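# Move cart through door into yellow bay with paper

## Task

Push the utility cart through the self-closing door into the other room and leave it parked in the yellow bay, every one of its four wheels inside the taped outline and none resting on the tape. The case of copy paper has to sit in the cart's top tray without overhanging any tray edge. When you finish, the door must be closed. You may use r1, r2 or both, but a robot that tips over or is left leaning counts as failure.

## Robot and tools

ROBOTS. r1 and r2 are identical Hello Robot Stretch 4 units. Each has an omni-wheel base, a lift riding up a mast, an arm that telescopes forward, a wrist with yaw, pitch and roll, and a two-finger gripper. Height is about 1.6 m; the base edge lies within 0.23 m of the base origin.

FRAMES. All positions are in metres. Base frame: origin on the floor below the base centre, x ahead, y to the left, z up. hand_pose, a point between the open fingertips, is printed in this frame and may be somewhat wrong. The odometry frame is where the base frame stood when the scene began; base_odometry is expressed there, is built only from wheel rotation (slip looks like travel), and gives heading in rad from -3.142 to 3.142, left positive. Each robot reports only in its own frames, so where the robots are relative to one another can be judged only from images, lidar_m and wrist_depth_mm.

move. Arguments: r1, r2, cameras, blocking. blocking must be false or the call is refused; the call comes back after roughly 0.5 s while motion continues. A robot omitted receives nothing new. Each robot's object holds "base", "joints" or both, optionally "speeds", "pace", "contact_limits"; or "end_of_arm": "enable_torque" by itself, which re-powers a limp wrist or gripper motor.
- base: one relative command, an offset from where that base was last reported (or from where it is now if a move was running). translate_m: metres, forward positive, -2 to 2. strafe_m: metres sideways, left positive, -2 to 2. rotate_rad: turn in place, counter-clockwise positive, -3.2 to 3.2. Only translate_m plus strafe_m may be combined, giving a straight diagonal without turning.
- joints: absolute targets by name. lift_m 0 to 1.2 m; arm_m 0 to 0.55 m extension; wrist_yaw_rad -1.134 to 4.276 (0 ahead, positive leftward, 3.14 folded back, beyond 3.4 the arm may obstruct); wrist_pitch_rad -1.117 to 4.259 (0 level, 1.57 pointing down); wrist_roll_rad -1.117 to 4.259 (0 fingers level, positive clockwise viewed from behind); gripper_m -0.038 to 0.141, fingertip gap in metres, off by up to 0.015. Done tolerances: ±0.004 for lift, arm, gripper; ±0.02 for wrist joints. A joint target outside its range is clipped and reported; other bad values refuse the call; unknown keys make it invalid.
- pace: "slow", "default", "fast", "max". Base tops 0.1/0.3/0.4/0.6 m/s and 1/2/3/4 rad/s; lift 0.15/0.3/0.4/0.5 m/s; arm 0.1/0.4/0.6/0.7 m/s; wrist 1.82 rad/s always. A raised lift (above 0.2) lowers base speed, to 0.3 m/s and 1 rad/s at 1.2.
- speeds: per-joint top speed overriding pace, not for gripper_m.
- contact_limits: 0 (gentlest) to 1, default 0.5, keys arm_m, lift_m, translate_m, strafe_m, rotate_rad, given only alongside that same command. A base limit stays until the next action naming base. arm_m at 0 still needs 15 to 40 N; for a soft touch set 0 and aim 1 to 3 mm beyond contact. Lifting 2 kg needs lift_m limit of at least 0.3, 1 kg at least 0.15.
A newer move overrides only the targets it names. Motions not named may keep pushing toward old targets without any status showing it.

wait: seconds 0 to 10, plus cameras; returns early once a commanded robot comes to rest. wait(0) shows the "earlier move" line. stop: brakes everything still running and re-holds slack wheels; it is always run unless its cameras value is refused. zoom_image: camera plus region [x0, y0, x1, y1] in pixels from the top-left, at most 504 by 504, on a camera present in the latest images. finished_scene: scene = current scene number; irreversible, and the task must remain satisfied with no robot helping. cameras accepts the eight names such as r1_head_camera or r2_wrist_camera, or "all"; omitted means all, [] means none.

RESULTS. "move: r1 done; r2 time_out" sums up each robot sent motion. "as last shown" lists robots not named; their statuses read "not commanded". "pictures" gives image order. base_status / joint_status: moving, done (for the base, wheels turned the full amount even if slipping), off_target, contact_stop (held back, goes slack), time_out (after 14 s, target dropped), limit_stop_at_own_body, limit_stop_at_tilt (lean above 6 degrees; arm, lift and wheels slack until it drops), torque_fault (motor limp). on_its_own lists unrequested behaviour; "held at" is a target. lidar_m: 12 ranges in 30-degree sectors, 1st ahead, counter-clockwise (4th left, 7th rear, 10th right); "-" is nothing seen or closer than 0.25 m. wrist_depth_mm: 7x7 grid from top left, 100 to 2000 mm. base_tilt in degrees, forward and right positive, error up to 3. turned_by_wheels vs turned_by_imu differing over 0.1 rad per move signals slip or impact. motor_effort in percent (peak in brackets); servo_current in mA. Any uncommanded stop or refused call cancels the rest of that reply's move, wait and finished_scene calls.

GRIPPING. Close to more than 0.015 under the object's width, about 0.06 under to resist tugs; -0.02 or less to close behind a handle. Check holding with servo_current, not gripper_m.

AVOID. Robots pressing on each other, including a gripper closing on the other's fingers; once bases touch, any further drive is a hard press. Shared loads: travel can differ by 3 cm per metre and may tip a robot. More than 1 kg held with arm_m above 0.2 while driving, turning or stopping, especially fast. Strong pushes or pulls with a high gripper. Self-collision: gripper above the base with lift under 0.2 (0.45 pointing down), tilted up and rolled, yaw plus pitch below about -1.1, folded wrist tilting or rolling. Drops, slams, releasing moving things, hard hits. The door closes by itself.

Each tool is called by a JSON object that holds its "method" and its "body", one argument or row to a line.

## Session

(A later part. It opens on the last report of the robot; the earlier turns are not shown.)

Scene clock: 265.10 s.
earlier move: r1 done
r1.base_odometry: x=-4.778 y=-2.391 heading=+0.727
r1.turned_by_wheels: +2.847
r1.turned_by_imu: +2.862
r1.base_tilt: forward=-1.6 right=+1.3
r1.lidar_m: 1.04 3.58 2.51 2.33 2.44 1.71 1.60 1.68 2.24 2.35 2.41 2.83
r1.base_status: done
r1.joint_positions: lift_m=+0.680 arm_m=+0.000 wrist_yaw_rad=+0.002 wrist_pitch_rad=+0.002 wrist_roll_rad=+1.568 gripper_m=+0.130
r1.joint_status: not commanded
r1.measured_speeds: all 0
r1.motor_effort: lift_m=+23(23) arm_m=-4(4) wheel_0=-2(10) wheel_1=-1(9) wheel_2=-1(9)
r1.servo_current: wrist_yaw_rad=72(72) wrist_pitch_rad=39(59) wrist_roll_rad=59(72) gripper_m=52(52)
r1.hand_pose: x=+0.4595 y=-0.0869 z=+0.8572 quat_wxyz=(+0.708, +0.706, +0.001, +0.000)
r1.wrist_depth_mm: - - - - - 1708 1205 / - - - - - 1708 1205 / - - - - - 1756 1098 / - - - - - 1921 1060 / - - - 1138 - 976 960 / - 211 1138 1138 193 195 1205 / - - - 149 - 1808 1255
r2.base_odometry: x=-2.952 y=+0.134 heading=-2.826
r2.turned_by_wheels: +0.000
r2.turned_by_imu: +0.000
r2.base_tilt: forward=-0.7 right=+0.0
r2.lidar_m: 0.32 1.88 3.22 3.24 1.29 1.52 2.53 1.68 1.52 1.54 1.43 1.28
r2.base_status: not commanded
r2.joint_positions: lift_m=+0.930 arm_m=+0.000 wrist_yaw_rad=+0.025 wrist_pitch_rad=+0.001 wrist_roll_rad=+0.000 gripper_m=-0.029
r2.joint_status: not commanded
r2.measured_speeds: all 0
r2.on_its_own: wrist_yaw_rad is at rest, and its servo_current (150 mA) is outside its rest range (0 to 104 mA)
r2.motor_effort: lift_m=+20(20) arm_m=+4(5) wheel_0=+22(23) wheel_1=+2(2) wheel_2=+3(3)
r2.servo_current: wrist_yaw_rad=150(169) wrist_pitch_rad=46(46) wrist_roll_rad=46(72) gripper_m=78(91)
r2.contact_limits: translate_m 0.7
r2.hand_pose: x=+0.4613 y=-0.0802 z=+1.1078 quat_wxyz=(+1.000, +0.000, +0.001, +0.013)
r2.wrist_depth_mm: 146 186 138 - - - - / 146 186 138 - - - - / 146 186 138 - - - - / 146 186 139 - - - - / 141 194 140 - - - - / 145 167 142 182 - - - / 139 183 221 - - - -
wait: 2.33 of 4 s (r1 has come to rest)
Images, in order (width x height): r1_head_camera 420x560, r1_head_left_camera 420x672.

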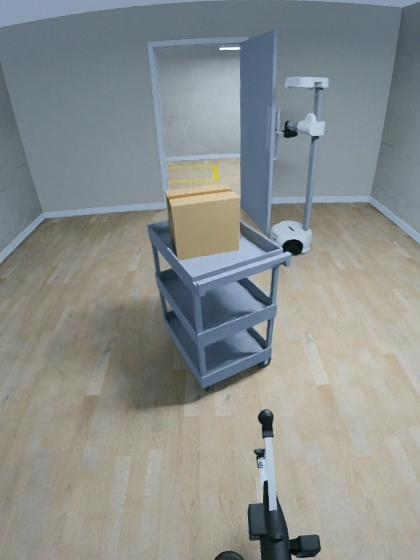

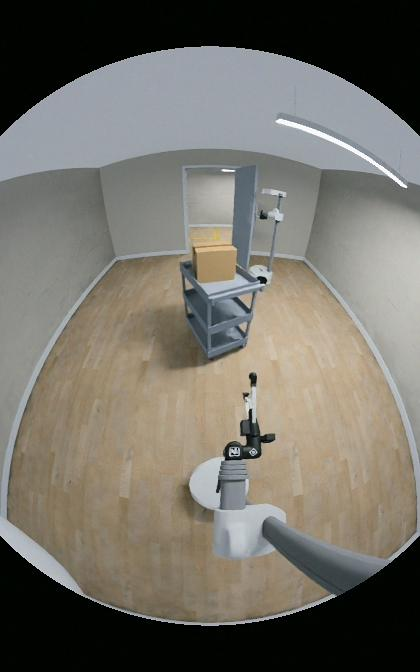

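{"method": "move", "body": {
  "blocking": false,
  "r1": {"base":{"strafe_m":-0.22,"translate_m":0.35},"pace":"default"},
  "cameras": []
}}

{"method": "wait", "body": {
  "seconds": 4,
  "cameras": []
}}

{"method": "move", "body": {
  "blocking": false,
  "r1": {"base":{"rotate_rad":0.41},"pace":"default"},
  "cameras": []
}}

{"method": "wait", "body": {
  "seconds": 3,
  "cameras": ["r1_head_camera","r1_head_left_camera","r1_wrist_camera"]
}}

Scene clock: 278.10 s.
move: r1 moving
r1.base_odometry: x=-4.743 y=-2.385 heading=+0.727
r1.turned_by_wheels: +0.000
r1.turned_by_imu: +0.000
r1.base_tilt: forward=-1.6 right=+1.3
r1.lidar_m: 1.03 1.65 2.50 2.32 2.45 1.73 1.64 1.70 2.28 2.34 2.39 2.82
r1.base_status: translate_m moving; strafe_m moving
r1.joint_positions: lift_m=+0.680 arm_m=+0.000 wrist_yaw_rad=+0.002 wrist_pitch_rad=+0.002 wrist_roll_rad=+1.568 gripper_m=+0.130
r1.joint_status: not commanded
r1.measured_speeds: translate_m=+0.118 strafe_m=-0.073 rotate_rad=+0.001 lift_m=+0.000 arm_m=+0.000 wrist_yaw_rad=+0.000 wrist_pitch_rad=+0.000 wrist_roll_rad=+0.000
r1.motor_effort: lift_m=+23(23) arm_m=-4(4) wheel_0=+8(11) wheel_1=-1(5) wheel_2=-9(9)
r1.servo_current: wrist_yaw_rad=33(65) wrist_pitch_rad=46(46) wrist_roll_rad=46(59) gripper_m=39(52)
r1.hand_pose: x=+0.4595 y=-0.0869 z=+0.8572 quat_wxyz=(+0.708, +0.706, +0.001, +0.000)
r1.wrist_depth_mm: - - - - - 1708 1205 / - - - - - 1708 1229 / - - - - - 1708 1098 / - - - - - 1756 1042 / - - - 1160 - 960 946 / - 211 1098 1098 188 195 - / - - - 149 - 1808 1255
r2.base_odometry: x=-2.952 y=+0.134 heading=-2.826
r2.turned_by_wheels: +0.000
r2.turned_by_imu: +0.000
r2.base_tilt: forward=-0.8 right=+0.0
r2.lidar_m: 0.32 1.88 3.23 3.27 1.27 1.52 2.55 1.66 1.51 1.56 1.42 1.27
r2.base_status: not commanded
r2.joint_positions: lift_m=+0.930 arm_m=+0.000 wrist_yaw_rad=+0.025 wrist_pitch_rad=+0.001 wrist_roll_rad=+0.000 gripper_m=-0.029
r2.joint_status: not commanded
r2.measured_speeds: all 0
r2.motor_effort: lift_m=+19(20) arm_m=+5(5) wheel_0=+22(23) wheel_1=+2(2) wheel_2=+3(3)
r2.servo_current: wrist_yaw_rad=156(163) wrist_pitch_rad=39(46) wrist_roll_rad=46(52) gripper_m=72(78)
r2.contact_limits: translate_m 0.7
r2.hand_pose: x=+0.4613 y=-0.0802 z=+1.1078 quat_wxyz=(+1.000, +0.000, +0.001, +0.013)
r2.wrist_depth_mm: 145 186 138 - - - - / 146 186 138 - - - - / 146 186 138 - - - - / 146 186 139 - - - - / 140 194 140 - - - - / 145 166 142 182 - - - / 139 182 222 - - - -

Scene clock: 280.33 s.
earlier move: r1 done
r1.base_odometry: x=-4.370 y=-2.323 heading=+0.727
r1.turned_by_wheels: +0.000
r1.turned_by_imu: -0.001
r1.base_tilt: forward=-1.6 right=+1.3
r1.lidar_m: 0.81 0.75 2.75 2.55 2.63 2.07 1.95 2.04 2.24 2.10 2.17 2.85
r1.base_status: done
r1.joint_positions: lift_m=+0.680 arm_m=+0.000 wrist_yaw_rad=+0.002 wrist_pitch_rad=+0.002 wrist_roll_rad=+1.568 gripper_m=+0.130
r1.joint_status: not commanded
r1.measured_speeds: all 0
r1.motor_effort: lift_m=+23(23) arm_m=-4(4) wheel_0=+1(14) wheel_1=-3(6) wheel_2=+1(10)
r1.servo_current: wrist_yaw_rad=39(72) wrist_pitch_rad=39(52) wrist_roll_rad=52(59) gripper_m=46(52)
r1.hand_pose: x=+0.4595 y=-0.0869 z=+0.8572 quat_wxyz=(+0.708, +0.706, +0.001, +0.000)
r1.wrist_depth_mm: - - - - - 1756 1229 / - - - - - 1756 1205 / - - - - - 1708 1229 / - - - - - 1756 1205 / - - - - - 759 1308 / - 211 - 683 209 200 - / - - 842 141 - - -
r2.base_odometry: x=-2.952 y=+0.134 heading=-2.826
r2.turned_by_wheels: +0.000
r2.turned_by_imu: +0.000
r2.base_tilt: forward=-0.7 right=+0.0
r2.lidar_m: 0.32 1.86 3.21 3.27 1.27 1.53 2.59 1.67 1.50 1.55 1.40 1.28
r2.base_status: not commanded
r2.joint_positions: lift_m=+0.930 arm_m=+0.000 wrist_yaw_rad=+0.025 wrist_pitch_rad=+0.001 wrist_roll_rad=+0.000 gripper_m=-0.029
r2.joint_status: not commanded
r2.measured_speeds: all 0
r2.on_its_own: wrist_yaw_rad is at rest, and its servo_current (143 mA) is outside its rest range (0 to 104 mA)
r2.motor_effort: lift_m=+19(20) arm_m=+5(5) wheel_0=+23(23) wheel_1=+2(2) wheel_2=+3(3)
r2.servo_current: wrist_yaw_rad=143(169) wrist_pitch_rad=46(46) wrist_roll_rad=39(65) gripper_m=78(85)
r2.contact_limits: translate_m 0.7
r2.hand_pose: x=+0.4613 y=-0.0802 z=+1.1078 quat_wxyz=(+1.000, +0.000, +0.001, +0.013)
r2.wrist_depth_mm: 145 185 138 - - - - / 145 186 138 - - - - / 146 186 138 - - - - / 146 186 139 - - - - / 141 193 140 - - - - / 145 166 142 182 - - - / 139 182 220 - - - -
wait: 2.23 of 4 s (r1 has come to rest)

Scene clock: 280.83 s.
move: r1 moving
r1.base_odometry: x=-4.370 y=-2.323 heading=+0.975
r1.turned_by_wheels: +0.248
r1.turned_by_imu: +0.249
r1.base_tilt: forward=-1.6 right=+1.3
r1.lidar_m: 0.74 3.15 2.59 2.55 2.36 1.97 1.94 2.21 2.12 2.13 2.37 0.88
r1.base_status: rotate_rad moving
r1.joint_positions: lift_m=+0.680 arm_m=+0.000 wrist_yaw_rad=+0.002 wrist_pitch_rad=+0.002 wrist_roll_rad=+1.568 gripper_m=+0.130
r1.joint_status: not commanded
r1.measured_speeds: translate_m=+0.001 strafe_m=+0.000 rotate_rad=+0.863 lift_m=+0.000 arm_m=+0.000 wrist_yaw_rad=+0.000 wrist_pitch_rad=+0.000 wrist_roll_rad=+0.000
r1.motor_effort: lift_m=+23(23) arm_m=-4(4) wheel_0=-3(9) wheel_1=-4(10) wheel_2=-4(8)
r1.servo_current: wrist_yaw_rad=46(65) wrist_pitch_rad=39(46) wrist_roll_rad=65(65) gripper_m=46(52)
r1.hand_pose: x=+0.4595 y=-0.0869 z=+0.8572 quat_wxyz=(+0.708, +0.706, +0.001, +0.000)
r1.wrist_depth_mm: - - - - - 1708 1205 / - - - - - 1708 1229 / - - - - - 1618 1229 / - - - - - 699 - / - - 878 676 - 668 - / - 211 866 634 211 200 - / - - - 140 - 178 -
r2.base_odometry: x=-2.952 y=+0.134 heading=-2.826
r2.turned_by_wheels: +0.000
r2.turned_by_imu: +0.000
r2.base_tilt: forward=-0.7 right=+0.0
r2.lidar_m: 0.33 1.89 3.22 3.27 1.29 1.51 2.56 1.68 1.50 1.55 1.41 1.27
r2.base_status: not commanded
r2.joint_positions: lift_m=+0.930 arm_m=+0.000 wrist_yaw_rad=+0.025 wrist_pitch_rad=+0.001 wrist_roll_rad=+0.000 gripper_m=-0.029
r2.joint_status: not commanded
r2.measured_speeds: all 0
r2.motor_effort: lift_m=+19(19) arm_m=+4(5) wheel_0=+23(23) wheel_1=+2(2) wheel_2=+3(3)
r2.servo_current: wrist_yaw_rad=143(163) wrist_pitch_rad=39(46) wrist_roll_rad=59(59) gripper_m=78(85)
r2.contact_limits: translate_m 0.7
r2.hand_pose: x=+0.4613 y=-0.0802 z=+1.1078 quat_wxyz=(+1.000, +0.000, +0.001, +0.013)
r2.wrist_depth_mm: 146 185 138 - - - - / 146 186 138 - - - - / 146 186 138 - - - - / 146 186 139 - - - - / 141 193 140 - - - - / 145 166 142 182 - - - / 139 183 222 - - - -

Scene clock: 281.53 s.
earlier move: r1 done
r1.base_odometry: x=-4.370 y=-2.323 heading=+1.136
r1.turned_by_wheels: +0.161
r1.turned_by_imu: +0.162
r1.base_tilt: forward=-1.6 right=+1.2
r1.lidar_m: 0.75 2.89 2.56 2.57 2.15 1.95 1.98 2.38 2.13 2.14 2.64 0.84
r1.base_status: done
r1.joint_positions: lift_m=+0.680 arm_m=+0.000 wrist_yaw_rad=+0.002 wrist_pitch_rad=+0.002 wrist_roll_rad=+1.568 gripper_m=+0.130
r1.joint_status: not commanded
r1.measured_speeds: all 0
r1.motor_effort: lift_m=+23(23) arm_m=-4(4) wheel_0=-3(9) wheel_1=-2(10) wheel_2=-1(8)
r1.servo_current: wrist_yaw_rad=46(72) wrist_pitch_rad=33(46) wrist_roll_rad=39(65) gripper_m=46(52)
r1.hand_pose: x=+0.4595 y=-0.0869 z=+0.8572 quat_wxyz=(+0.708, +0.706, +0.001, +0.000)
r1.wrist_depth_mm: - - - 661 - 654 1205 / - - - - - 647 - / - - 842 854 - 640 - / - - 866 831 - 621 - / - - - 621 - 615 - / - 211 - - 621 199 1229 / - - - 149 - 1756 1255
r2.base_odometry: x=-2.952 y=+0.134 heading=-2.826
r2.turned_by_wheels: +0.000
r2.turned_by_imu: +0.000
r2.base_tilt: forward=-0.7 right=+0.0
r2.lidar_m: 0.31 1.85 3.22 3.26 1.29 1.53 2.59 1.65 1.52 1.55 1.41 1.29
r2.base_status: not commanded
r2.joint_positions: lift_m=+0.930 arm_m=+0.000 wrist_yaw_rad=+0.025 wrist_pitch_rad=+0.001 wrist_roll_rad=+0.000 gripper_m=-0.029
r2.joint_status: not commanded
r2.measured_speeds: all 0
r2.on_its_own: wrist_yaw_rad is at rest, and its servo_current (163 mA) is outside its rest range (0 to 104 mA)
r2.motor_effort: lift_m=+20(20) arm_m=+5(5) wheel_0=+23(23) wheel_1=+2(2) wheel_2=+3(3)
r2.servo_current: wrist_yaw_rad=163(163) wrist_pitch_rad=46(46) wrist_roll_rad=52(59) gripper_m=78(85)
r2.contact_limits: translate_m 0.7
r2.hand_pose: x=+0.4613 y=-0.0802 z=+1.1078 quat_wxyz=(+1.000, +0.000, +0.001, +0.013)
r2.wrist_depth_mm: 146 186 138 - - - - / 146 186 138 - - - - / 146 186 138 - - - - / 146 186 139 - - - - / 141 193 140 - - - - / 145 166 142 182 - - - / 139 183 221 - - - -
wait: 0.70 of 3 s (r1 has come to rest)
Images, in order (width x height): r1_head_camera 420x560, r1_head_left_camera 420x672, r1_wrist_camera 616x392.

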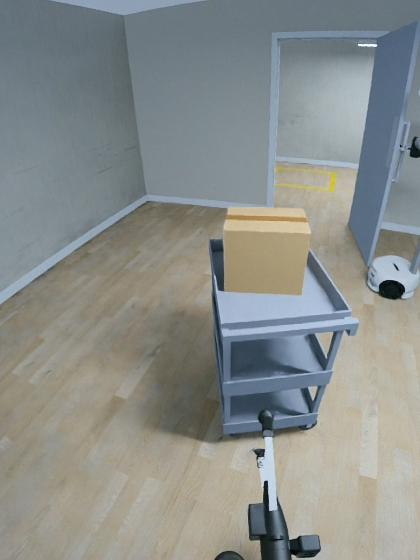

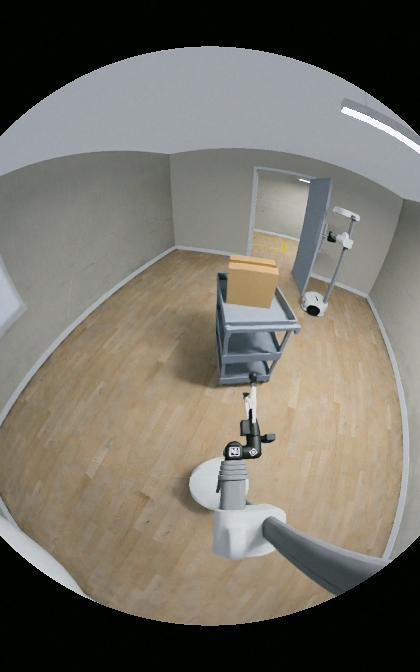

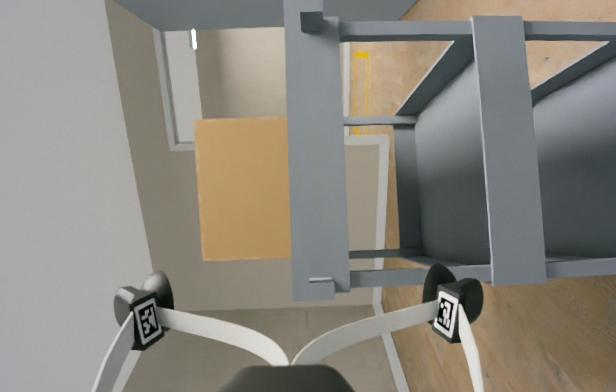

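{"method": "move", "body": {
  "blocking": false,
  "r1": {"base":{"strafe_m":-0.09,"translate_m":0.32},"pace":"slow","contact_limits":{"translate_m":0.2}},
  "cameras": []
}}

{"method": "wait", "body": {
  "seconds": 5,
  "cameras": ["r1_head_camera","r1_wrist_camera"]
}}

Scene clock: 291.43 s.
move: r1 moving
r1.base_odometry: x=-4.362 y=-2.313 heading=+1.136
r1.turned_by_wheels: +0.000
r1.turned_by_imu: +0.000
r1.base_tilt: forward=-1.6 right=+1.3
r1.lidar_m: 0.74 2.88 2.56 2.60 2.16 1.95 2.00 2.37 2.12 2.15 2.60 0.82
r1.base_status: translate_m moving; strafe_m moving
r1.joint_positions: lift_m=+0.680 arm_m=+0.000 wrist_yaw_rad=+0.002 wrist_pitch_rad=+0.002 wrist_roll_rad=+1.568 gripper_m=+0.130
r1.joint_status: not commanded
r1.measured_speeds: translate_m=+0.048 strafe_m=-0.013 rotate_rad=+0.000 lift_m=+0.000 arm_m=+0.000 wrist_yaw_rad=+0.000 wrist_pitch_rad=+0.000 wrist_roll_rad=+0.000
r1.motor_effort: lift_m=+23(23) arm_m=-4(4) wheel_0=+5(6) wheel_1=+2(4) wheel_2=-5(6)
r1.servo_current: wrist_yaw_rad=52(59) wrist_pitch_rad=46(52) wrist_roll_rad=46(59) gripper_m=39(46)
r1.contact_limits: translate_m 0.2
r1.hand_pose: x=+0.4595 y=-0.0869 z=+0.8572 quat_wxyz=(+0.708, +0.706, +0.001, +0.000)
r1.wrist_depth_mm: - - - 640 - 640 1118 / - - - - - 627 - / - - 831 615 - 621 - / - - 842 831 - - - / - - - 603 - - 615 / - 211 - - 609 199 1229 / - - - 149 - 1808 1281
r2.base_odometry: x=-2.952 y=+0.134 heading=-2.826
r2.turned_by_wheels: +0.000
r2.turned_by_imu: +0.000
r2.base_tilt: forward=-0.7 right=+0.0
r2.lidar_m: 0.32 1.90 3.22 3.27 1.27 1.51 2.58 1.68 1.52 1.55 1.40 1.28
r2.base_status: not commanded
r2.joint_positions: lift_m=+0.930 arm_m=+0.000 wrist_yaw_rad=+0.025 wrist_pitch_rad=+0.001 wrist_roll_rad=+0.000 gripper_m=-0.029
r2.joint_status: not commanded
r2.measured_speeds: all 0
r2.motor_effort: lift_m=+19(20) arm_m=+5(5) wheel_0=+23(23) wheel_1=+2(2) wheel_2=+3(3)
r2.servo_current: wrist_yaw_rad=150(176) wrist_pitch_rad=39(46) wrist_roll_rad=46(52) gripper_m=72(85)
r2.contact_limits: translate_m 0.7
r2.hand_pose: x=+0.4613 y=-0.0802 z=+1.1078 quat_wxyz=(+1.000, +0.000, +0.001, +0.013)
r2.wrist_depth_mm: 146 186 138 - - - - / 146 186 138 - - - - / 146 186 138 - - - - / 146 186 139 - - - - / 141 193 141 - - - - / 145 167 142 182 - - - / 139 182 221 - - - -

Scene clock: 295.50 s.
earlier move: r1 done
r1.base_odometry: x=-4.154 y=-2.070 heading=+1.137
r1.turned_by_wheels: +0.000
r1.turned_by_imu: +0.000
r1.base_tilt: forward=-1.6 right=+1.3
r1.lidar_m: 0.44 2.85 2.54 2.53 2.49 2.28 2.30 2.39 2.15 2.16 2.67 0.51
r1.base_status: done
r1.joint_positions: lift_m=+0.680 arm_m=+0.000 wrist_yaw_rad=+0.002 wrist_pitch_rad=+0.002 wrist_roll_rad=+1.568 gripper_m=+0.130
r1.joint_status: not commanded
r1.measured_speeds: all 0
r1.motor_effort: lift_m=+23(23) arm_m=-4(4) wheel_0=+3(9) wheel_1=+2(6) wheel_2=-1(7)
r1.servo_current: wrist_yaw_rad=26(72) wrist_pitch_rad=46(52) wrist_roll_rad=46(65) gripper_m=46(52)
r1.contact_limits: translate_m 0.2
r1.hand_pose: x=+0.4595 y=-0.0869 z=+0.8572 quat_wxyz=(+0.708, +0.706, +0.001, +0.000)
r1.wrist_depth_mm: - - - - 362 1756 - / - - - - - 1863 - / - - 525 258 319 - - / - - 525 255 317 - - / - - 535 252 312 - - / - 211 539 249 209 195 - / - - - 141 - 1808 -
r2.base_odometry: x=-2.952 y=+0.134 heading=-2.826
r2.turned_by_wheels: +0.000
r2.turned_by_imu: +0.001
r2.base_tilt: forward=-0.7 right=+0.0
r2.lidar_m: 0.30 1.88 3.22 3.27 1.28 1.53 2.58 1.68 1.51 1.56 1.40 1.26
r2.base_status: not commanded
r2.joint_positions: lift_m=+0.930 arm_m=+0.000 wrist_yaw_rad=+0.025 wrist_pitch_rad=+0.001 wrist_roll_rad=+0.000 gripper_m=-0.029
r2.joint_status: not commanded
r2.measured_speeds: all 0
r2.on_its_own: wrist_yaw_rad is at rest, and its servo_current (150 mA) is outside its rest range (0 to 104 mA)
r2.motor_effort: lift_m=+19(20) arm_m=+5(5) wheel_0=+23(23) wheel_1=+2(2) wheel_2=+3(3)
r2.servo_current: wrist_yaw_rad=150(176) wrist_pitch_rad=39(52) wrist_roll_rad=52(59) gripper_m=72(85)
r2.contact_limits: translate_m 0.7
r2.hand_pose: x=+0.4613 y=-0.0802 z=+1.1078 quat_wxyz=(+1.000, +0.000, +0.001, +0.013)
r2.wrist_depth_mm: 146 186 138 - - - - / 146 186 138 - - - - / 146 186 138 - - - - / 146 186 139 - - - - / 141 193 140 - - - - / 145 166 142 182 - - - / 139 183 221 - - - -
wait: 4.07 of 5 s (r1 has come to rest)
Images, in order (width x height): r1_head_camera 420x560, r1_wrist_camera 616x392.

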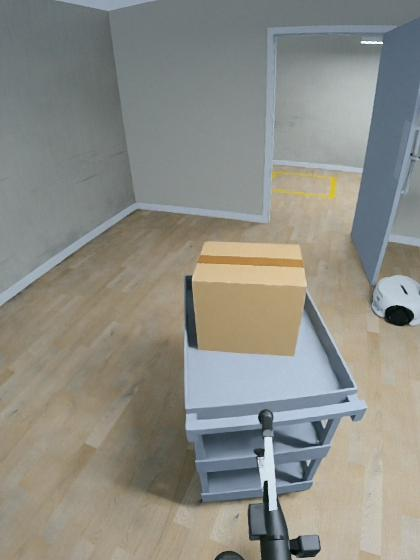

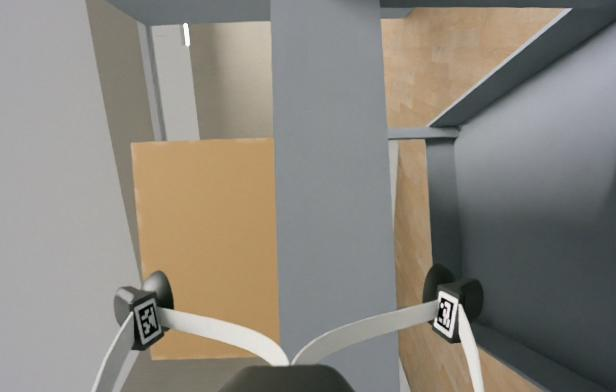

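{"method": "move", "body": {
  "blocking": false,
  "r1": {"base":{"translate_m":0.06},"pace":"slow","contact_limits":{"translate_m":0.2}},
  "cameras": []
}}

{"method": "wait", "body": {
  "seconds": 2.5,
  "cameras": []
}}

{"method": "move", "body": {
  "blocking": false,
  "r1": {"joints":{"gripper_m":-0.02}},
  "cameras": []
}}

{"method": "wait", "body": {
  "seconds": 4,
  "cameras": ["r1_head_camera","r1_head_left_camera","r1_wrist_camera"]
}}

Scene clock: 303.73 s.
move: r1 moving
r1.base_odometry: x=-4.149 y=-2.059 heading=+1.137
r1.turned_by_wheels: +0.000
r1.turned_by_imu: +0.000
r1.base_tilt: forward=-1.6 right=+1.3
r1.lidar_m: 0.44 2.85 2.54 2.56 2.54 2.29 2.31 2.38 2.17 2.19 2.66 0.50
r1.base_status: translate_m moving
r1.joint_positions: lift_m=+0.680 arm_m=+0.000 wrist_yaw_rad=+0.002 wrist_pitch_rad=+0.002 wrist_roll_rad=+1.568 gripper_m=+0.130
r1.joint_status: not commanded
r1.measured_speeds: translate_m=+0.049 strafe_m=+0.000 rotate_rad=+0.003 lift_m=+0.000 arm_m=+0.000 wrist_yaw_rad=+0.000 wrist_pitch_rad=+0.000 wrist_roll_rad=+0.000
r1.motor_effort: lift_m=+23(23) arm_m=-4(4) wheel_0=+4(6) wheel_1=+5(6) wheel_2=-6(6)
r1.servo_current: wrist_yaw_rad=59(65) wrist_pitch_rad=52(52) wrist_roll_rad=59(59) gripper_m=39(52)
r1.contact_limits: translate_m 0.2
r1.hand_pose: x=+0.4595 y=-0.0869 z=+0.8572 quat_wxyz=(+0.708, +0.706, +0.001, +0.000)
r1.wrist_depth_mm: - - - - - 1708 - / - - - - - 1808 - / - - 504 247 309 - - / - 517 512 245 306 - - / - - 530 242 301 - - / - 211 535 238 193 196 - / - - - 140 294 1756 -
r2.base_odometry: x=-2.952 y=+0.134 heading=-2.826
r2.turned_by_wheels: +0.000
r2.turned_by_imu: +0.000
r2.base_tilt: forward=-0.7 right=+0.0
r2.lidar_m: 0.29 1.87 3.21 3.27 1.27 1.51 2.58 1.68 1.53 1.53 1.40 1.27
r2.base_status: not commanded
r2.joint_positions: lift_m=+0.930 arm_m=+0.000 wrist_yaw_rad=+0.025 wrist_pitch_rad=+0.001 wrist_roll_rad=+0.000 gripper_m=-0.029
r2.joint_status: not commanded
r2.measured_speeds: all 0
r2.motor_effort: lift_m=+19(20) arm_m=+4(5) wheel_0=+22(24) wheel_1=+2(2) wheel_2=+3(3)
r2.servo_current: wrist_yaw_rad=137(163) wrist_pitch_rad=39(46) wrist_roll_rad=59(59) gripper_m=78(78)
r2.contact_limits: translate_m 0.7
r2.hand_pose: x=+0.4613 y=-0.0802 z=+1.1078 quat_wxyz=(+1.000, +0.000, +0.001, +0.013)
r2.wrist_depth_mm: 146 185 138 - - - - / 146 186 138 - - - - / 146 186 138 - - - - / 146 186 139 - - - - / 140 194 140 - - - - / 145 167 142 182 - - - / 139 182 221 - - - -

Scene clock: 305.07 s.
earlier move: r1 done
r1.base_odometry: x=-4.129 y=-2.016 heading=+1.137
r1.turned_by_wheels: +0.000
r1.turned_by_imu: +0.000
r1.base_tilt: forward=-1.6 right=+1.3
r1.lidar_m: 0.39 2.80 2.54 2.53 2.60 2.32 2.37 2.41 2.17 2.19 2.69 0.43
r1.base_status: done
r1.joint_positions: lift_m=+0.680 arm_m=+0.000 wrist_yaw_rad=+0.002 wrist_pitch_rad=+0.002 wrist_roll_rad=+1.568 gripper_m=+0.130
r1.joint_status: not commanded
r1.measured_speeds: all 0
r1.motor_effort: lift_m=+23(23) arm_m=-4(4) wheel_0=+3(8) wheel_1=+3(6) wheel_2=-3(7)
r1.servo_current: wrist_yaw_rad=46(72) wrist_pitch_rad=52(52) wrist_roll_rad=39(72) gripper_m=46(52)
r1.contact_limits: translate_m 0.2
r1.hand_pose: x=+0.4595 y=-0.0869 z=+0.8572 quat_wxyz=(+0.708, +0.706, +0.001, +0.000)
r1.wrist_depth_mm: - - - 205 265 1708 - / - - - 260 264 1863 - / - - 466 258 258 - - / - 466 466 255 255 - - / - 477 473 251 253 - - / - 211 484 191 250 196 - / - 496 496 148 247 1708 -
r2.base_odometry: x=-2.952 y=+0.134 heading=-2.826
r2.turned_by_wheels: +0.000
r2.turned_by_imu: +0.000
r2.base_tilt: forward=-0.7 right=+0.0
r2.lidar_m: 0.32 1.88 3.22 3.27 1.27 1.50 2.55 1.67 1.51 1.54 1.41 1.29
r2.base_status: not commanded
r2.joint_positions: lift_m=+0.930 arm_m=+0.000 wrist_yaw_rad=+0.025 wrist_pitch_rad=+0.001 wrist_roll_rad=+0.000 gripper_m=-0.029
r2.joint_status: not commanded
r2.measured_speeds: all 0
r2.on_its_own: wrist_yaw_rad is at rest, and its servo_current (156 mA) is outside its rest range (0 to 104 mA)
r2.motor_effort: lift_m=+19(20) arm_m=+5(5) wheel_0=+23(24) wheel_1=+2(2) wheel_2=+3(3)
r2.servo_current: wrist_yaw_rad=156(169) wrist_pitch_rad=39(46) wrist_roll_rad=52(59) gripper_m=72(85)
r2.contact_limits: translate_m 0.7
r2.hand_pose: x=+0.4613 y=-0.0802 z=+1.1078 quat_wxyz=(+1.000, +0.000, +0.001, +0.013)
r2.wrist_depth_mm: 145 185 138 - - - - / 146 186 138 - - - - / 146 186 138 - - - - / 146 186 139 - - - - / 140 193 140 - - - - / 145 166 142 182 - - - / 139 182 222 - - - -
wait: 1.33 of 2.5 s (r1 has come to rest)

Scene clock: 305.57 s.
move: r1 moving
r1.base_odometry: x=-4.129 y=-2.016 heading=+1.137
r1.turned_by_wheels: +0.000
r1.turned_by_imu: +0.000
r1.base_tilt: forward=-1.6 right=+1.3
r1.lidar_m: 0.39 2.82 2.51 2.54 2.61 2.32 2.35 2.43 2.18 2.18 2.70 0.43
r1.base_status: not commanded
r1.joint_positions: lift_m=+0.680 arm_m=+0.000 wrist_yaw_rad=+0.002 wrist_pitch_rad=+0.002 wrist_roll_rad=+1.568 gripper_m=+0.117
r1.joint_status: gripper_m moving
r1.measured_speeds: all 0
r1.motor_effort: lift_m=+23(23) arm_m=-3(4) wheel_0=+4(4) wheel_1=+3(3) wheel_2=-3(3)
r1.servo_current: wrist_yaw_rad=46(59) wrist_pitch_rad=33(46) wrist_roll_rad=72(72) gripper_m=85(98)
r1.contact_limits: translate_m 0.2
r1.hand_pose: x=+0.4595 y=-0.0869 z=+0.8572 quat_wxyz=(+0.708, +0.706, +0.001, +0.000)
r1.wrist_depth_mm: - - - 204 266 1708 - / - - - 262 263 1863 - / - - 459 256 259 - - / - 462 466 254 255 - - / - 477 477 250 253 - - / - 480 480 248 210 - - / - 488 492 145 247 1756 -
r2.base_odometry: x=-2.952 y=+0.134 heading=-2.826
r2.turned_by_wheels: +0.000
r2.turned_by_imu: +0.000
r2.base_tilt: forward=-0.7 right=+0.0
r2.lidar_m: 0.32 1.87 3.21 3.26 1.27 1.54 2.57 1.71 1.52 1.52 1.34 1.28
r2.base_status: not commanded
r2.joint_positions: lift_m=+0.930 arm_m=+0.000 wrist_yaw_rad=+0.025 wrist_pitch_rad=+0.001 wrist_roll_rad=+0.000 gripper_m=-0.029
r2.joint_status: not commanded
r2.measured_speeds: all 0
r2.motor_effort: lift_m=+19(19) arm_m=+5(5) wheel_0=+23(23) wheel_1=+2(2) wheel_2=+3(3)
r2.servo_current: wrist_yaw_rad=150(163) wrist_pitch_rad=39(39) wrist_roll_rad=52(59) gripper_m=85(85)
r2.contact_limits: translate_m 0.7
r2.hand_pose: x=+0.4613 y=-0.0802 z=+1.1078 quat_wxyz=(+1.000, +0.000, +0.001, +0.013)
r2.wrist_depth_mm: 146 186 138 - - - - / 146 186 138 - - - - / 146 186 138 - - - - / 146 186 139 - - - - / 141 193 140 - - - - / 145 167 142 182 - - - / 139 183 221 - - - -

Scene clock: 307.37 s.
earlier move: r1 done
r1.base_odometry: x=-4.129 y=-2.016 heading=+1.137
r1.turned_by_wheels: +0.000
r1.turned_by_imu: +0.000
r1.base_tilt: forward=-1.6 right=+1.3
r1.lidar_m: 0.39 2.83 2.51 2.55 2.57 2.33 2.35 2.41 2.16 2.21 2.68 0.44
r1.base_status: not commanded
r1.joint_positions: lift_m=+0.680 arm_m=+0.000 wrist_yaw_rad=+0.002 wrist_pitch_rad=+0.002 wrist_roll_rad=+1.568 gripper_m=-0.019
r1.joint_status: all done
r1.measured_speeds: all 0
r1.motor_effort: lift_m=+23(23) arm_m=-4(4) wheel_0=+3(4) wheel_1=+3(3) wheel_2=-1(3)
r1.servo_current: wrist_yaw_rad=52(72) wrist_pitch_rad=39(46) wrist_roll_rad=46(72) gripper_m=78(150)
r1.contact_limits: translate_m 0.2
r1.hand_pose: x=+0.4595 y=-0.0869 z=+0.8572 quat_wxyz=(+0.708, +0.706, +0.001, +0.000)
r1.wrist_depth_mm: - - - 262 263 1708 1229 / - - - 260 260 1921 - / - - 455 254 256 - - / - 466 462 252 254 - - / - 480 473 249 250 - - / - 488 202 198 182 - - / - 157 492 187 245 138 -
r2.base_odometry: x=-2.952 y=+0.134 heading=-2.826
r2.turned_by_wheels: +0.000
r2.turned_by_imu: +0.000
r2.base_tilt: forward=-0.8 right=+0.0
r2.lidar_m: 0.32 1.85 3.22 3.26 1.28 1.53 2.55 1.66 1.48 1.53 1.38 1.28
r2.base_status: not commanded
r2.joint_positions: lift_m=+0.930 arm_m=+0.000 wrist_yaw_rad=+0.025 wrist_pitch_rad=+0.001 wrist_roll_rad=+0.000 gripper_m=-0.029
r2.joint_status: not commanded
r2.measured_speeds: all 0
r2.on_its_own: wrist_yaw_rad is at rest, and its servo_current (150 mA) is outside its rest range (0 to 104 mA)
r2.motor_effort: lift_m=+19(20) arm_m=+5(5) wheel_0=+23(23) wheel_1=+2(2) wheel_2=+3(3)
r2.servo_current: wrist_yaw_rad=150(163) wrist_pitch_rad=46(46) wrist_roll_rad=39(59) gripper_m=78(85)
r2.contact_limits: translate_m 0.7
r2.hand_pose: x=+0.4613 y=-0.0802 z=+1.1078 quat_wxyz=(+1.000, +0.000, +0.001, +0.013)
r2.wrist_depth_mm: 146 186 138 - - - - / 146 186 138 - - - - / 146 186 138 - - - - / 146 186 139 - - - - / 140 193 140 - - - - / 145 166 142 182 - - - / 139 183 222 - - - -
wait: 1.80 of 4 s (r1 has come to rest)
Images, in order (width x height): r1_head_camera 420x560, r1_head_left_camera 420x672, r1_wrist_camera 616x392.

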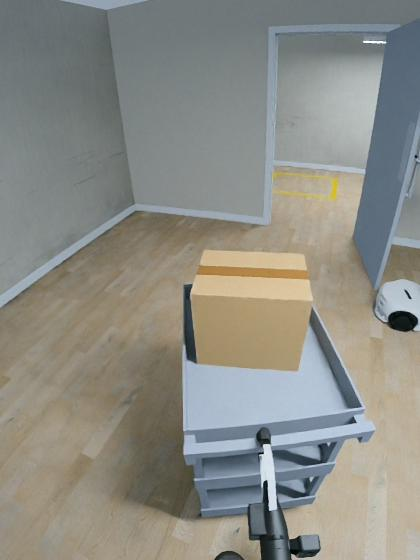

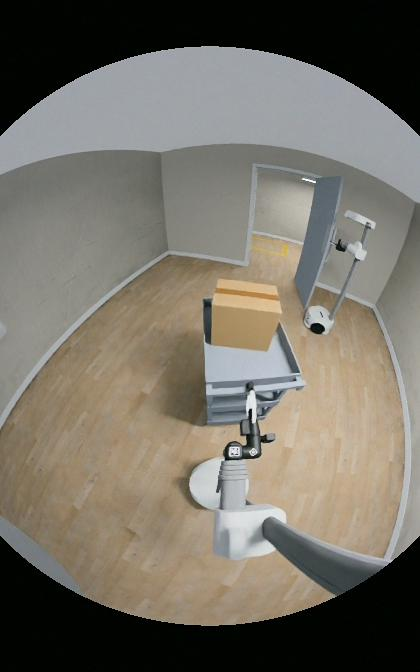

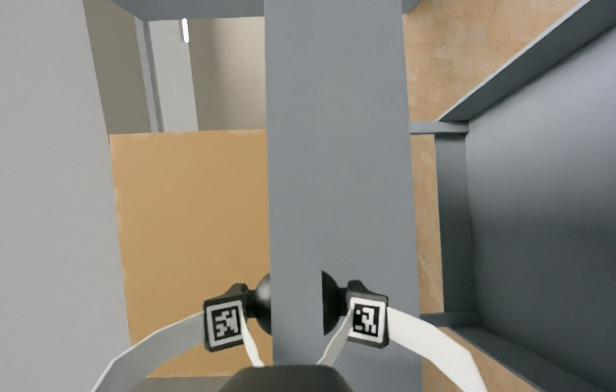

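{"method": "move", "body": {
  "blocking": false,
  "r1": {"base":{"rotate_rad":-0.37},"pace":"slow"},
  "cameras": []
}}

{"method": "wait", "body": {
  "seconds": 3,
  "cameras": []
}}

{"method": "move", "body": {
  "blocking": false,
  "r1": {"base":{"strafe_m":0.38,"translate_m":0.2},"pace":"slow","contact_limits":{"translate_m":0.4}},
  "cameras": []
}}

{"method": "wait", "body": {
  "seconds": 7,
  "cameras": ["r1_head_camera","r1_head_left_camera"]
}}

Scene clock: 326.77 s.
move: r1 moving
r1.base_odometry: x=-4.129 y=-2.016 heading=+1.012
r1.turned_by_wheels: -0.125
r1.turned_by_imu: -0.126
r1.base_tilt: forward=-1.6 right=+1.2
r1.lidar_m: 0.38 0.40 2.56 2.53 2.74 2.31 2.34 2.57 2.18 2.17 2.48 0.47
r1.base_status: rotate_rad moving
r1.joint_positions: lift_m=+0.680 arm_m=+0.000 wrist_yaw_rad=+0.005 wrist_pitch_rad=+0.002 wrist_roll_rad=+1.568 gripper_m=-0.019
r1.joint_status: not commanded
r1.measured_speeds: translate_m=+0.002 strafe_m=+0.001 rotate_rad=-0.491 lift_m=+0.000 arm_m=+0.000 wrist_yaw_rad=+0.000 wrist_pitch_rad=+0.000 wrist_roll_rad=+0.000
r1.motor_effort: lift_m=+23(23) arm_m=-4(4) wheel_0=+12(12) wheel_1=+7(7) wheel_2=+10(10)
r1.servo_current: wrist_yaw_rad=52(59) wrist_pitch_rad=46(46) wrist_roll_rad=52(59) gripper_m=78(85)
r1.hand_pose: x=+0.4598 y=-0.0859 z=+0.8572 quat_wxyz=(+0.708, +0.706, +0.003, +0.001)
r1.wrist_depth_mm: - - - - 315 330 332 / - - - - 297 1708 1255 / - - - - 285 1863 - / - - 477 216 277 - - / - 473 480 211 267 - - / - 480 202 202 184 - - / - 151 477 196 251 138 -
r2.base_odometry: x=-2.952 y=+0.134 heading=-2.826
r2.turned_by_wheels: +0.000
r2.turned_by_imu: +0.000
r2.base_tilt: forward=-0.7 right=+0.0
r2.lidar_m: 0.31 1.88 3.22 3.26 1.29 1.51 2.56 1.69 1.53 1.51 1.40 1.29
r2.base_status: not commanded
r2.joint_positions: lift_m=+0.930 arm_m=+0.000 wrist_yaw_rad=+0.025 wrist_pitch_rad=+0.001 wrist_roll_rad=+0.000 gripper_m=-0.029
r2.joint_status: not commanded
r2.measured_speeds: all 0
r2.motor_effort: lift_m=+19(19) arm_m=+5(5) wheel_0=+22(23) wheel_1=+2(2) wheel_2=+3(3)
r2.servo_current: wrist_yaw_rad=156(169) wrist_pitch_rad=39(46) wrist_roll_rad=33(52) gripper_m=78(85)
r2.contact_limits: translate_m 0.7
r2.hand_pose: x=+0.4613 y=-0.0802 z=+1.1078 quat_wxyz=(+1.000, +0.000, +0.001, +0.013)
r2.wrist_depth_mm: 146 185 138 - - - - / 146 185 138 - - - - / 146 186 138 - - - - / 146 186 139 - - - - / 141 193 141 - - - - / 145 166 142 182 - - - / 139 183 221 - - - -

Scene clock: 327.77 s.
earlier move: r1 done
r1.base_odometry: x=-4.129 y=-2.016 heading=+0.767
r1.turned_by_wheels: -0.244
r1.turned_by_imu: -0.245
r1.base_tilt: forward=-1.6 right=+1.3
r1.lidar_m: 0.38 0.37 2.67 2.53 2.61 2.42 2.33 2.46 2.26 2.15 2.24 0.54
r1.base_status: done
r1.joint_positions: lift_m=+0.680 arm_m=+0.000 wrist_yaw_rad=+0.002 wrist_pitch_rad=+0.002 wrist_roll_rad=+1.568 gripper_m=-0.019
r1.joint_status: not commanded
r1.measured_speeds: all 0
r1.motor_effort: lift_m=+22(23) arm_m=-3(4) wheel_0=+3(12) wheel_1=+3(7) wheel_2=+1(10)
r1.servo_current: wrist_yaw_rad=33(78) wrist_pitch_rad=52(52) wrist_roll_rad=46(65) gripper_m=52(85)
r1.hand_pose: x=+0.4595 y=-0.0868 z=+0.8575 quat_wxyz=(+0.708, +0.706, +0.001, +0.000)
r1.wrist_depth_mm: - - - - - 1708 1205 / - - - - 1983 1756 1229 / - - - - - 1756 1229 / - - - - 392 402 397 / - - - - - 1921 - / - - - 198 327 - - / - 492 180 145 145 - -
r2.base_odometry: x=-2.952 y=+0.134 heading=-2.826
r2.turned_by_wheels: +0.000
r2.turned_by_imu: +0.000
r2.base_tilt: forward=-0.7 right=+0.1
r2.lidar_m: 0.34 1.88 3.19 3.25 1.28 1.48 2.57 1.70 1.51 1.54 1.39 1.29
r2.base_status: not commanded
r2.joint_positions: lift_m=+0.930 arm_m=+0.000 wrist_yaw_rad=+0.025 wrist_pitch_rad=+0.001 wrist_roll_rad=+0.000 gripper_m=-0.029
r2.joint_status: not commanded
r2.measured_speeds: all 0
r2.on_its_own: wrist_yaw_rad is at rest, and its servo_current (150 mA) is outside its rest range (0 to 104 mA)
r2.motor_effort: lift_m=+19(20) arm_m=+5(5) wheel_0=+23(23) wheel_1=+2(2) wheel_2=+3(3)
r2.servo_current: wrist_yaw_rad=150(169) wrist_pitch_rad=39(46) wrist_roll_rad=46(65) gripper_m=78(85)
r2.contact_limits: translate_m 0.7
r2.hand_pose: x=+0.4613 y=-0.0802 z=+1.1078 quat_wxyz=(+1.000, +0.000, +0.001, +0.013)
r2.wrist_depth_mm: 145 186 138 - - - - / 146 186 138 - - - - / 146 186 138 - - - - / 146 186 139 - - - - / 141 193 140 - - - - / 145 166 142 182 - - - / 139 183 220 - - - -
wait: 1.00 of 3 s (r1 has come to rest)

Scene clock: 328.27 s.
move: r1 moving
r1.base_odometry: x=-4.132 y=-2.004 heading=+0.767
r1.turned_by_wheels: +0.000
r1.turned_by_imu: +0.000
r1.base_tilt: forward=-1.6 right=+1.3
r1.lidar_m: 0.38 0.35 2.64 2.52 2.60 2.46 2.35 2.46 2.29 2.17 2.26 0.54
r1.base_status: translate_m moving; strafe_m moving
r1.joint_positions: lift_m=+0.680 arm_m=+0.000 wrist_yaw_rad=+0.002 wrist_pitch_rad=+0.002 wrist_roll_rad=+1.568 gripper_m=-0.019
r1.joint_status: not commanded
r1.measured_speeds: translate_m=+0.022 strafe_m=+0.043 rotate_rad=+0.001 lift_m=+0.000 arm_m=+0.000 wrist_yaw_rad=+0.000 wrist_pitch_rad=+0.000 wrist_roll_rad=+0.000
r1.motor_effort: lift_m=+22(22) arm_m=-4(4) wheel_0=-7(7) wheel_1=+7(10) wheel_2=-3(5)
r1.servo_current: wrist_yaw_rad=39(65) wrist_pitch_rad=46(52) wrist_roll_rad=59(59) gripper_m=52(59)
r1.contact_limits: translate_m 0.4
r1.hand_pose: x=+0.4595 y=-0.0868 z=+0.8575 quat_wxyz=(+0.708, +0.706, +0.001, +0.000)
r1.wrist_depth_mm: - - - - - 1708 1205 / - - - - - 1708 1205 / - - - - - 1708 1160 / - - - - 389 399 389 / - - - - - 1921 - / - - - 198 310 - - / - 488 180 146 145 - -
r2.base_odometry: x=-2.952 y=+0.134 heading=-2.826
r2.turned_by_wheels: +0.000
r2.turned_by_imu: +0.000
r2.base_tilt: forward=-0.7 right=+0.0
r2.lidar_m: 0.33 1.88 3.22 3.26 1.26 1.46 2.55 1.68 1.52 1.55 1.42 1.29
r2.base_status: not commanded
r2.joint_positions: lift_m=+0.930 arm_m=+0.000 wrist_yaw_rad=+0.025 wrist_pitch_rad=+0.001 wrist_roll_rad=+0.000 gripper_m=-0.029
r2.joint_status: not commanded
r2.measured_speeds: all 0
r2.motor_effort: lift_m=+19(20) arm_m=+4(5) wheel_0=+23(23) wheel_1=+2(2) wheel_2=+3(3)
r2.servo_current: wrist_yaw_rad=150(163) wrist_pitch_rad=39(46) wrist_roll_rad=33(52) gripper_m=78(78)
r2.contact_limits: translate_m 0.7
r2.hand_pose: x=+0.4613 y=-0.0802 z=+1.1078 quat_wxyz=(+1.000, +0.000, +0.001, +0.013)
r2.wrist_depth_mm: 146 186 138 - - - - / 146 186 138 - - - - / 146 186 138 - - - - / 146 186 139 - - - - / 140 193 141 - - - - / 145 167 142 182 - - - / 139 183 222 - - - -

Scene clock: 333.33 s.
earlier move: r1 done
r1.base_odometry: x=-4.248 y=-1.604 heading=+0.767
r1.turned_by_wheels: +0.000
r1.turned_by_imu: +0.000
r1.base_tilt: forward=-1.6 right=+1.3
r1.lidar_m: 0.35 0.34 2.29 2.16 2.23 2.67 2.54 2.67 2.66 2.56 2.64 0.53
r1.base_status: done
r1.joint_positions: lift_m=+0.680 arm_m=+0.000 wrist_yaw_rad=-0.006 wrist_pitch_rad=+0.002 wrist_roll_rad=+1.568 gripper_m=-0.019
r1.joint_status: not commanded
r1.measured_speeds: all 0
r1.motor_effort: lift_m=+22(22) arm_m=+4(4) wheel_0=-5(14) wheel_1=+1(10) wheel_2=-4(15)
r1.servo_current: wrist_yaw_rad=72(104) wrist_pitch_rad=46(52) wrist_roll_rad=33(72) gripper_m=52(59)
r1.contact_limits: translate_m 0.4
r1.hand_pose: x=+0.4588 y=-0.0891 z=+0.8575 quat_wxyz=(+0.708, +0.706, -0.001, -0.003)
r1.wrist_depth_mm: - - - - - 1618 1182 / - - - - - 1708 1229 / - - - 330 382 1537 1138 / - - - - - 1661 452 / - - - - - 1921 - / - - 480 193 180 866 - / - 469 184 161 155 - -
r2.base_odometry: x=-2.952 y=+0.134 heading=-2.826
r2.turned_by_wheels: +0.000
r2.turned_by_imu: +0.001
r2.base_tilt: forward=-0.7 right=+0.0
r2.lidar_m: 0.31 1.86 3.21 1.41 1.38 2.21 2.56 1.67 1.52 1.53 1.40 1.27
r2.base_status: not commanded
r2.joint_positions: lift_m=+0.930 arm_m=+0.000 wrist_yaw_rad=+0.025 wrist_pitch_rad=+0.001 wrist_roll_rad=+0.000 gripper_m=-0.029
r2.joint_status: not commanded
r2.measured_speeds: all 0
r2.on_its_own: wrist_yaw_rad is at rest, and its servo_current (156 mA) is outside its rest range (0 to 104 mA)
r2.motor_effort: lift_m=+19(20) arm_m=+5(5) wheel_0=+23(23) wheel_1=+2(2) wheel_2=+2(3)
r2.servo_current: wrist_yaw_rad=156(176) wrist_pitch_rad=46(52) wrist_roll_rad=46(59) gripper_m=78(85)
r2.contact_limits: translate_m 0.7
r2.hand_pose: x=+0.4613 y=-0.0802 z=+1.1078 quat_wxyz=(+1.000, +0.000, +0.001, +0.013)
r2.wrist_depth_mm: 145 186 138 - - - - / 146 186 138 - - - - / 146 186 138 - - - - / 146 186 139 - - - - / 141 193 141 - - - - / 145 166 142 182 - - - / 139 183 221 - - - -
wait: 5.07 of 7 s (r1 has come to rest)
Images, in order (width x height): r1_head_camera 420x560, r1_head_left_camera 420x672.

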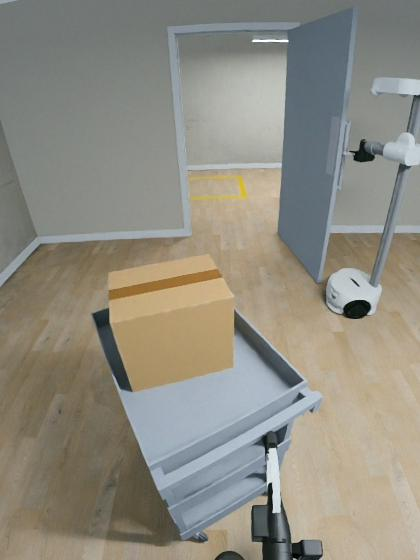

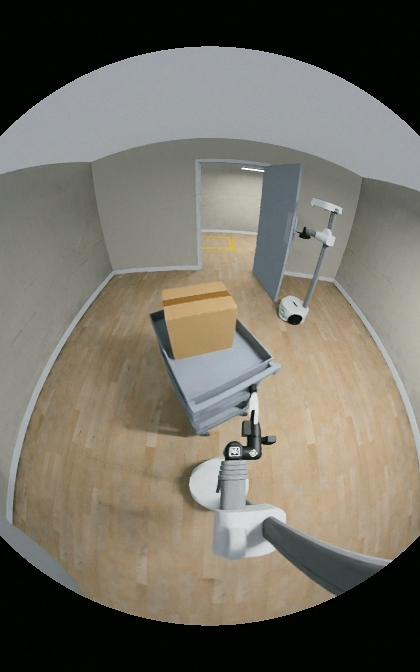

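{"method": "move", "body": {
  "blocking": false,
  "r1": {"base":{"strafe_m":-0.09,"translate_m":-0.75},"pace":"slow","contact_limits":{"translate_m":0.4}},
  "cameras": []
}}

{"method": "wait", "body": {
  "seconds": 10,
  "cameras": ["r1_head_camera","r1_head_left_camera"]
}}

Scene clock: 341.90 s.
move: r1 moving
r1.base_odometry: x=-4.256 y=-1.613 heading=+0.767
r1.turned_by_wheels: +0.000
r1.turned_by_imu: +0.000
r1.base_tilt: forward=-1.6 right=+1.3
r1.lidar_m: 0.37 0.35 2.29 2.17 2.21 2.65 2.52 2.67 2.66 2.54 2.64 0.51
r1.base_status: translate_m moving; strafe_m moving
r1.joint_positions: lift_m=+0.680 arm_m=+0.000 wrist_yaw_rad=-0.003 wrist_pitch_rad=+0.002 wrist_roll_rad=+1.568 gripper_m=-0.019
r1.joint_status: not commanded
r1.measured_speeds: translate_m=-0.048 strafe_m=-0.006 rotate_rad=+0.000 lift_m=+0.000 arm_m=+0.000 wrist_yaw_rad=+0.000 wrist_pitch_rad=+0.000 wrist_roll_rad=+0.000
r1.motor_effort: lift_m=+22(22) arm_m=+4(4) wheel_0=-3(6) wheel_1=-4(8) wheel_2=+6(6)
r1.servo_current: wrist_yaw_rad=39(59) wrist_pitch_rad=39(46) wrist_roll_rad=65(65) gripper_m=52(52)
r1.contact_limits: translate_m 0.4
r1.hand_pose: x=+0.4590 y=-0.0882 z=+0.8575 quat_wxyz=(+0.708, +0.706, +0.000, -0.002)
r1.wrist_depth_mm: - - - - - 1618 1182 / - - - - - 1756 1205 / - - - 340 - 1537 394 / - - - - - 1661 - / - - - - - 1921 - / - - 492 198 180 - - / - 477 180 169 154 - -
r2.base_odometry: x=-2.952 y=+0.134 heading=-2.826
r2.turned_by_wheels: +0.000
r2.turned_by_imu: +0.000
r2.base_tilt: forward=-0.7 right=+0.0
r2.lidar_m: 0.33 1.85 3.21 1.39 1.37 2.20 2.55 1.66 1.51 1.52 1.42 1.28
r2.base_status: not commanded
r2.joint_positions: lift_m=+0.930 arm_m=+0.000 wrist_yaw_rad=+0.025 wrist_pitch_rad=+0.001 wrist_roll_rad=+0.000 gripper_m=-0.029
r2.joint_status: not commanded
r2.measured_speeds: all 0
r2.motor_effort: lift_m=+20(20) arm_m=+4(5) wheel_0=+22(23) wheel_1=+2(2) wheel_2=+3(3)
r2.servo_current: wrist_yaw_rad=156(163) wrist_pitch_rad=39(46) wrist_roll_rad=52(65) gripper_m=78(78)
r2.contact_limits: translate_m 0.7
r2.hand_pose: x=+0.4613 y=-0.0802 z=+1.1078 quat_wxyz=(+1.000, +0.000, +0.001, +0.013)
r2.wrist_depth_mm: 146 186 138 - - - - / 146 186 138 - - - - / 146 186 138 - - - - / 146 186 139 - - - - / 141 193 140 - - - - / 145 166 142 182 - - - / 139 183 221 - - - -

Scene clock: 350.23 s.
earlier move: r1 done
r1.base_odometry: x=-4.726 y=-2.189 heading=+0.766
r1.turned_by_wheels: +0.000
r1.turned_by_imu: -0.001
r1.base_tilt: forward=-1.6 right=+1.3
r1.lidar_m: 1.07 1.26 2.35 2.21 2.35 1.90 1.80 1.87 2.57 2.47 2.55 2.65
r1.base_status: done
r1.joint_positions: lift_m=+0.680 arm_m=+0.000 wrist_yaw_rad=-0.003 wrist_pitch_rad=+0.002 wrist_roll_rad=+1.568 gripper_m=-0.019
r1.joint_status: not commanded
r1.measured_speeds: all 0
r1.motor_effort: lift_m=+22(22) arm_m=+4(4) wheel_0=-4(8) wheel_1=-2(8) wheel_2=+1(7)
r1.servo_current: wrist_yaw_rad=46(72) wrist_pitch_rad=46(52) wrist_roll_rad=46(65) gripper_m=39(59)
r1.contact_limits: translate_m 0.4
r1.hand_pose: x=+0.4590 y=-0.0882 z=+0.8575 quat_wxyz=(+0.708, +0.706, +0.000, -0.002)
r1.wrist_depth_mm: - - - - - 1756 1205 / - - - - - 1661 1229 / - - - - - 1756 1229 / - - - - - 1708 1138 / - - - - - 1921 1098 / - - 1205 198 178 1499 976 / - - 180 169 145 - -
r2.base_odometry: x=-2.952 y=+0.134 heading=-2.826
r2.turned_by_wheels: +0.000
r2.turned_by_imu: +0.001
r2.base_tilt: forward=-0.7 right=+0.1
r2.lidar_m: 0.32 1.88 3.20 1.42 1.36 2.47 2.57 1.67 1.52 1.52 1.38 1.28
r2.base_status: not commanded
r2.joint_positions: lift_m=+0.930 arm_m=+0.000 wrist_yaw_rad=+0.025 wrist_pitch_rad=+0.001 wrist_roll_rad=+0.000 gripper_m=-0.029
r2.joint_status: not commanded
r2.measured_speeds: all 0
r2.on_its_own: wrist_yaw_rad is at rest, and its servo_current (150 mA) is outside its rest range (0 to 104 mA)
r2.motor_effort: lift_m=+19(20) arm_m=+5(5) wheel_0=+23(24) wheel_1=+2(2) wheel_2=+3(3)
r2.servo_current: wrist_yaw_rad=150(169) wrist_pitch_rad=39(46) wrist_roll_rad=52(65) gripper_m=78(85)
r2.contact_limits: translate_m 0.7
r2.hand_pose: x=+0.4613 y=-0.0802 z=+1.1078 quat_wxyz=(+1.000, +0.000, +0.001, +0.013)
r2.wrist_depth_mm: 146 186 138 - - - - / 146 186 138 - - - - / 146 186 138 - - - - / 146 186 139 - - - - / 140 194 140 - - - - / 145 166 142 182 - - - / 139 183 220 - - - -
wait: 8.33 of 10 s (r1 has come to rest)
Images, in order (width x height): r1_head_camera 420x560, r1_head_left_camera 420x672.

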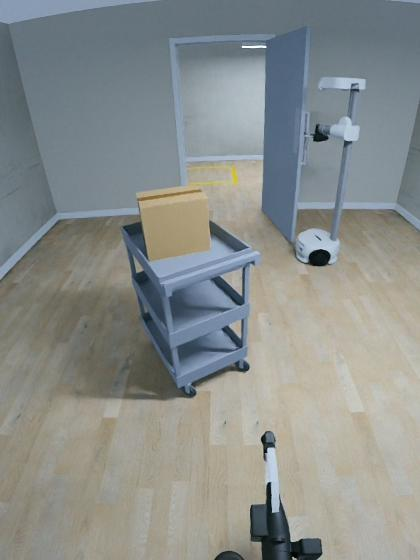

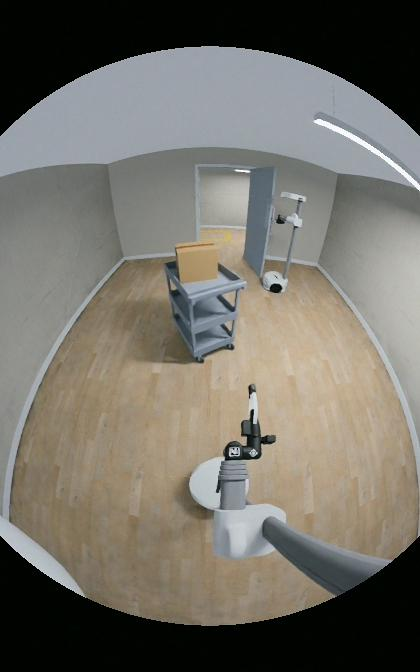

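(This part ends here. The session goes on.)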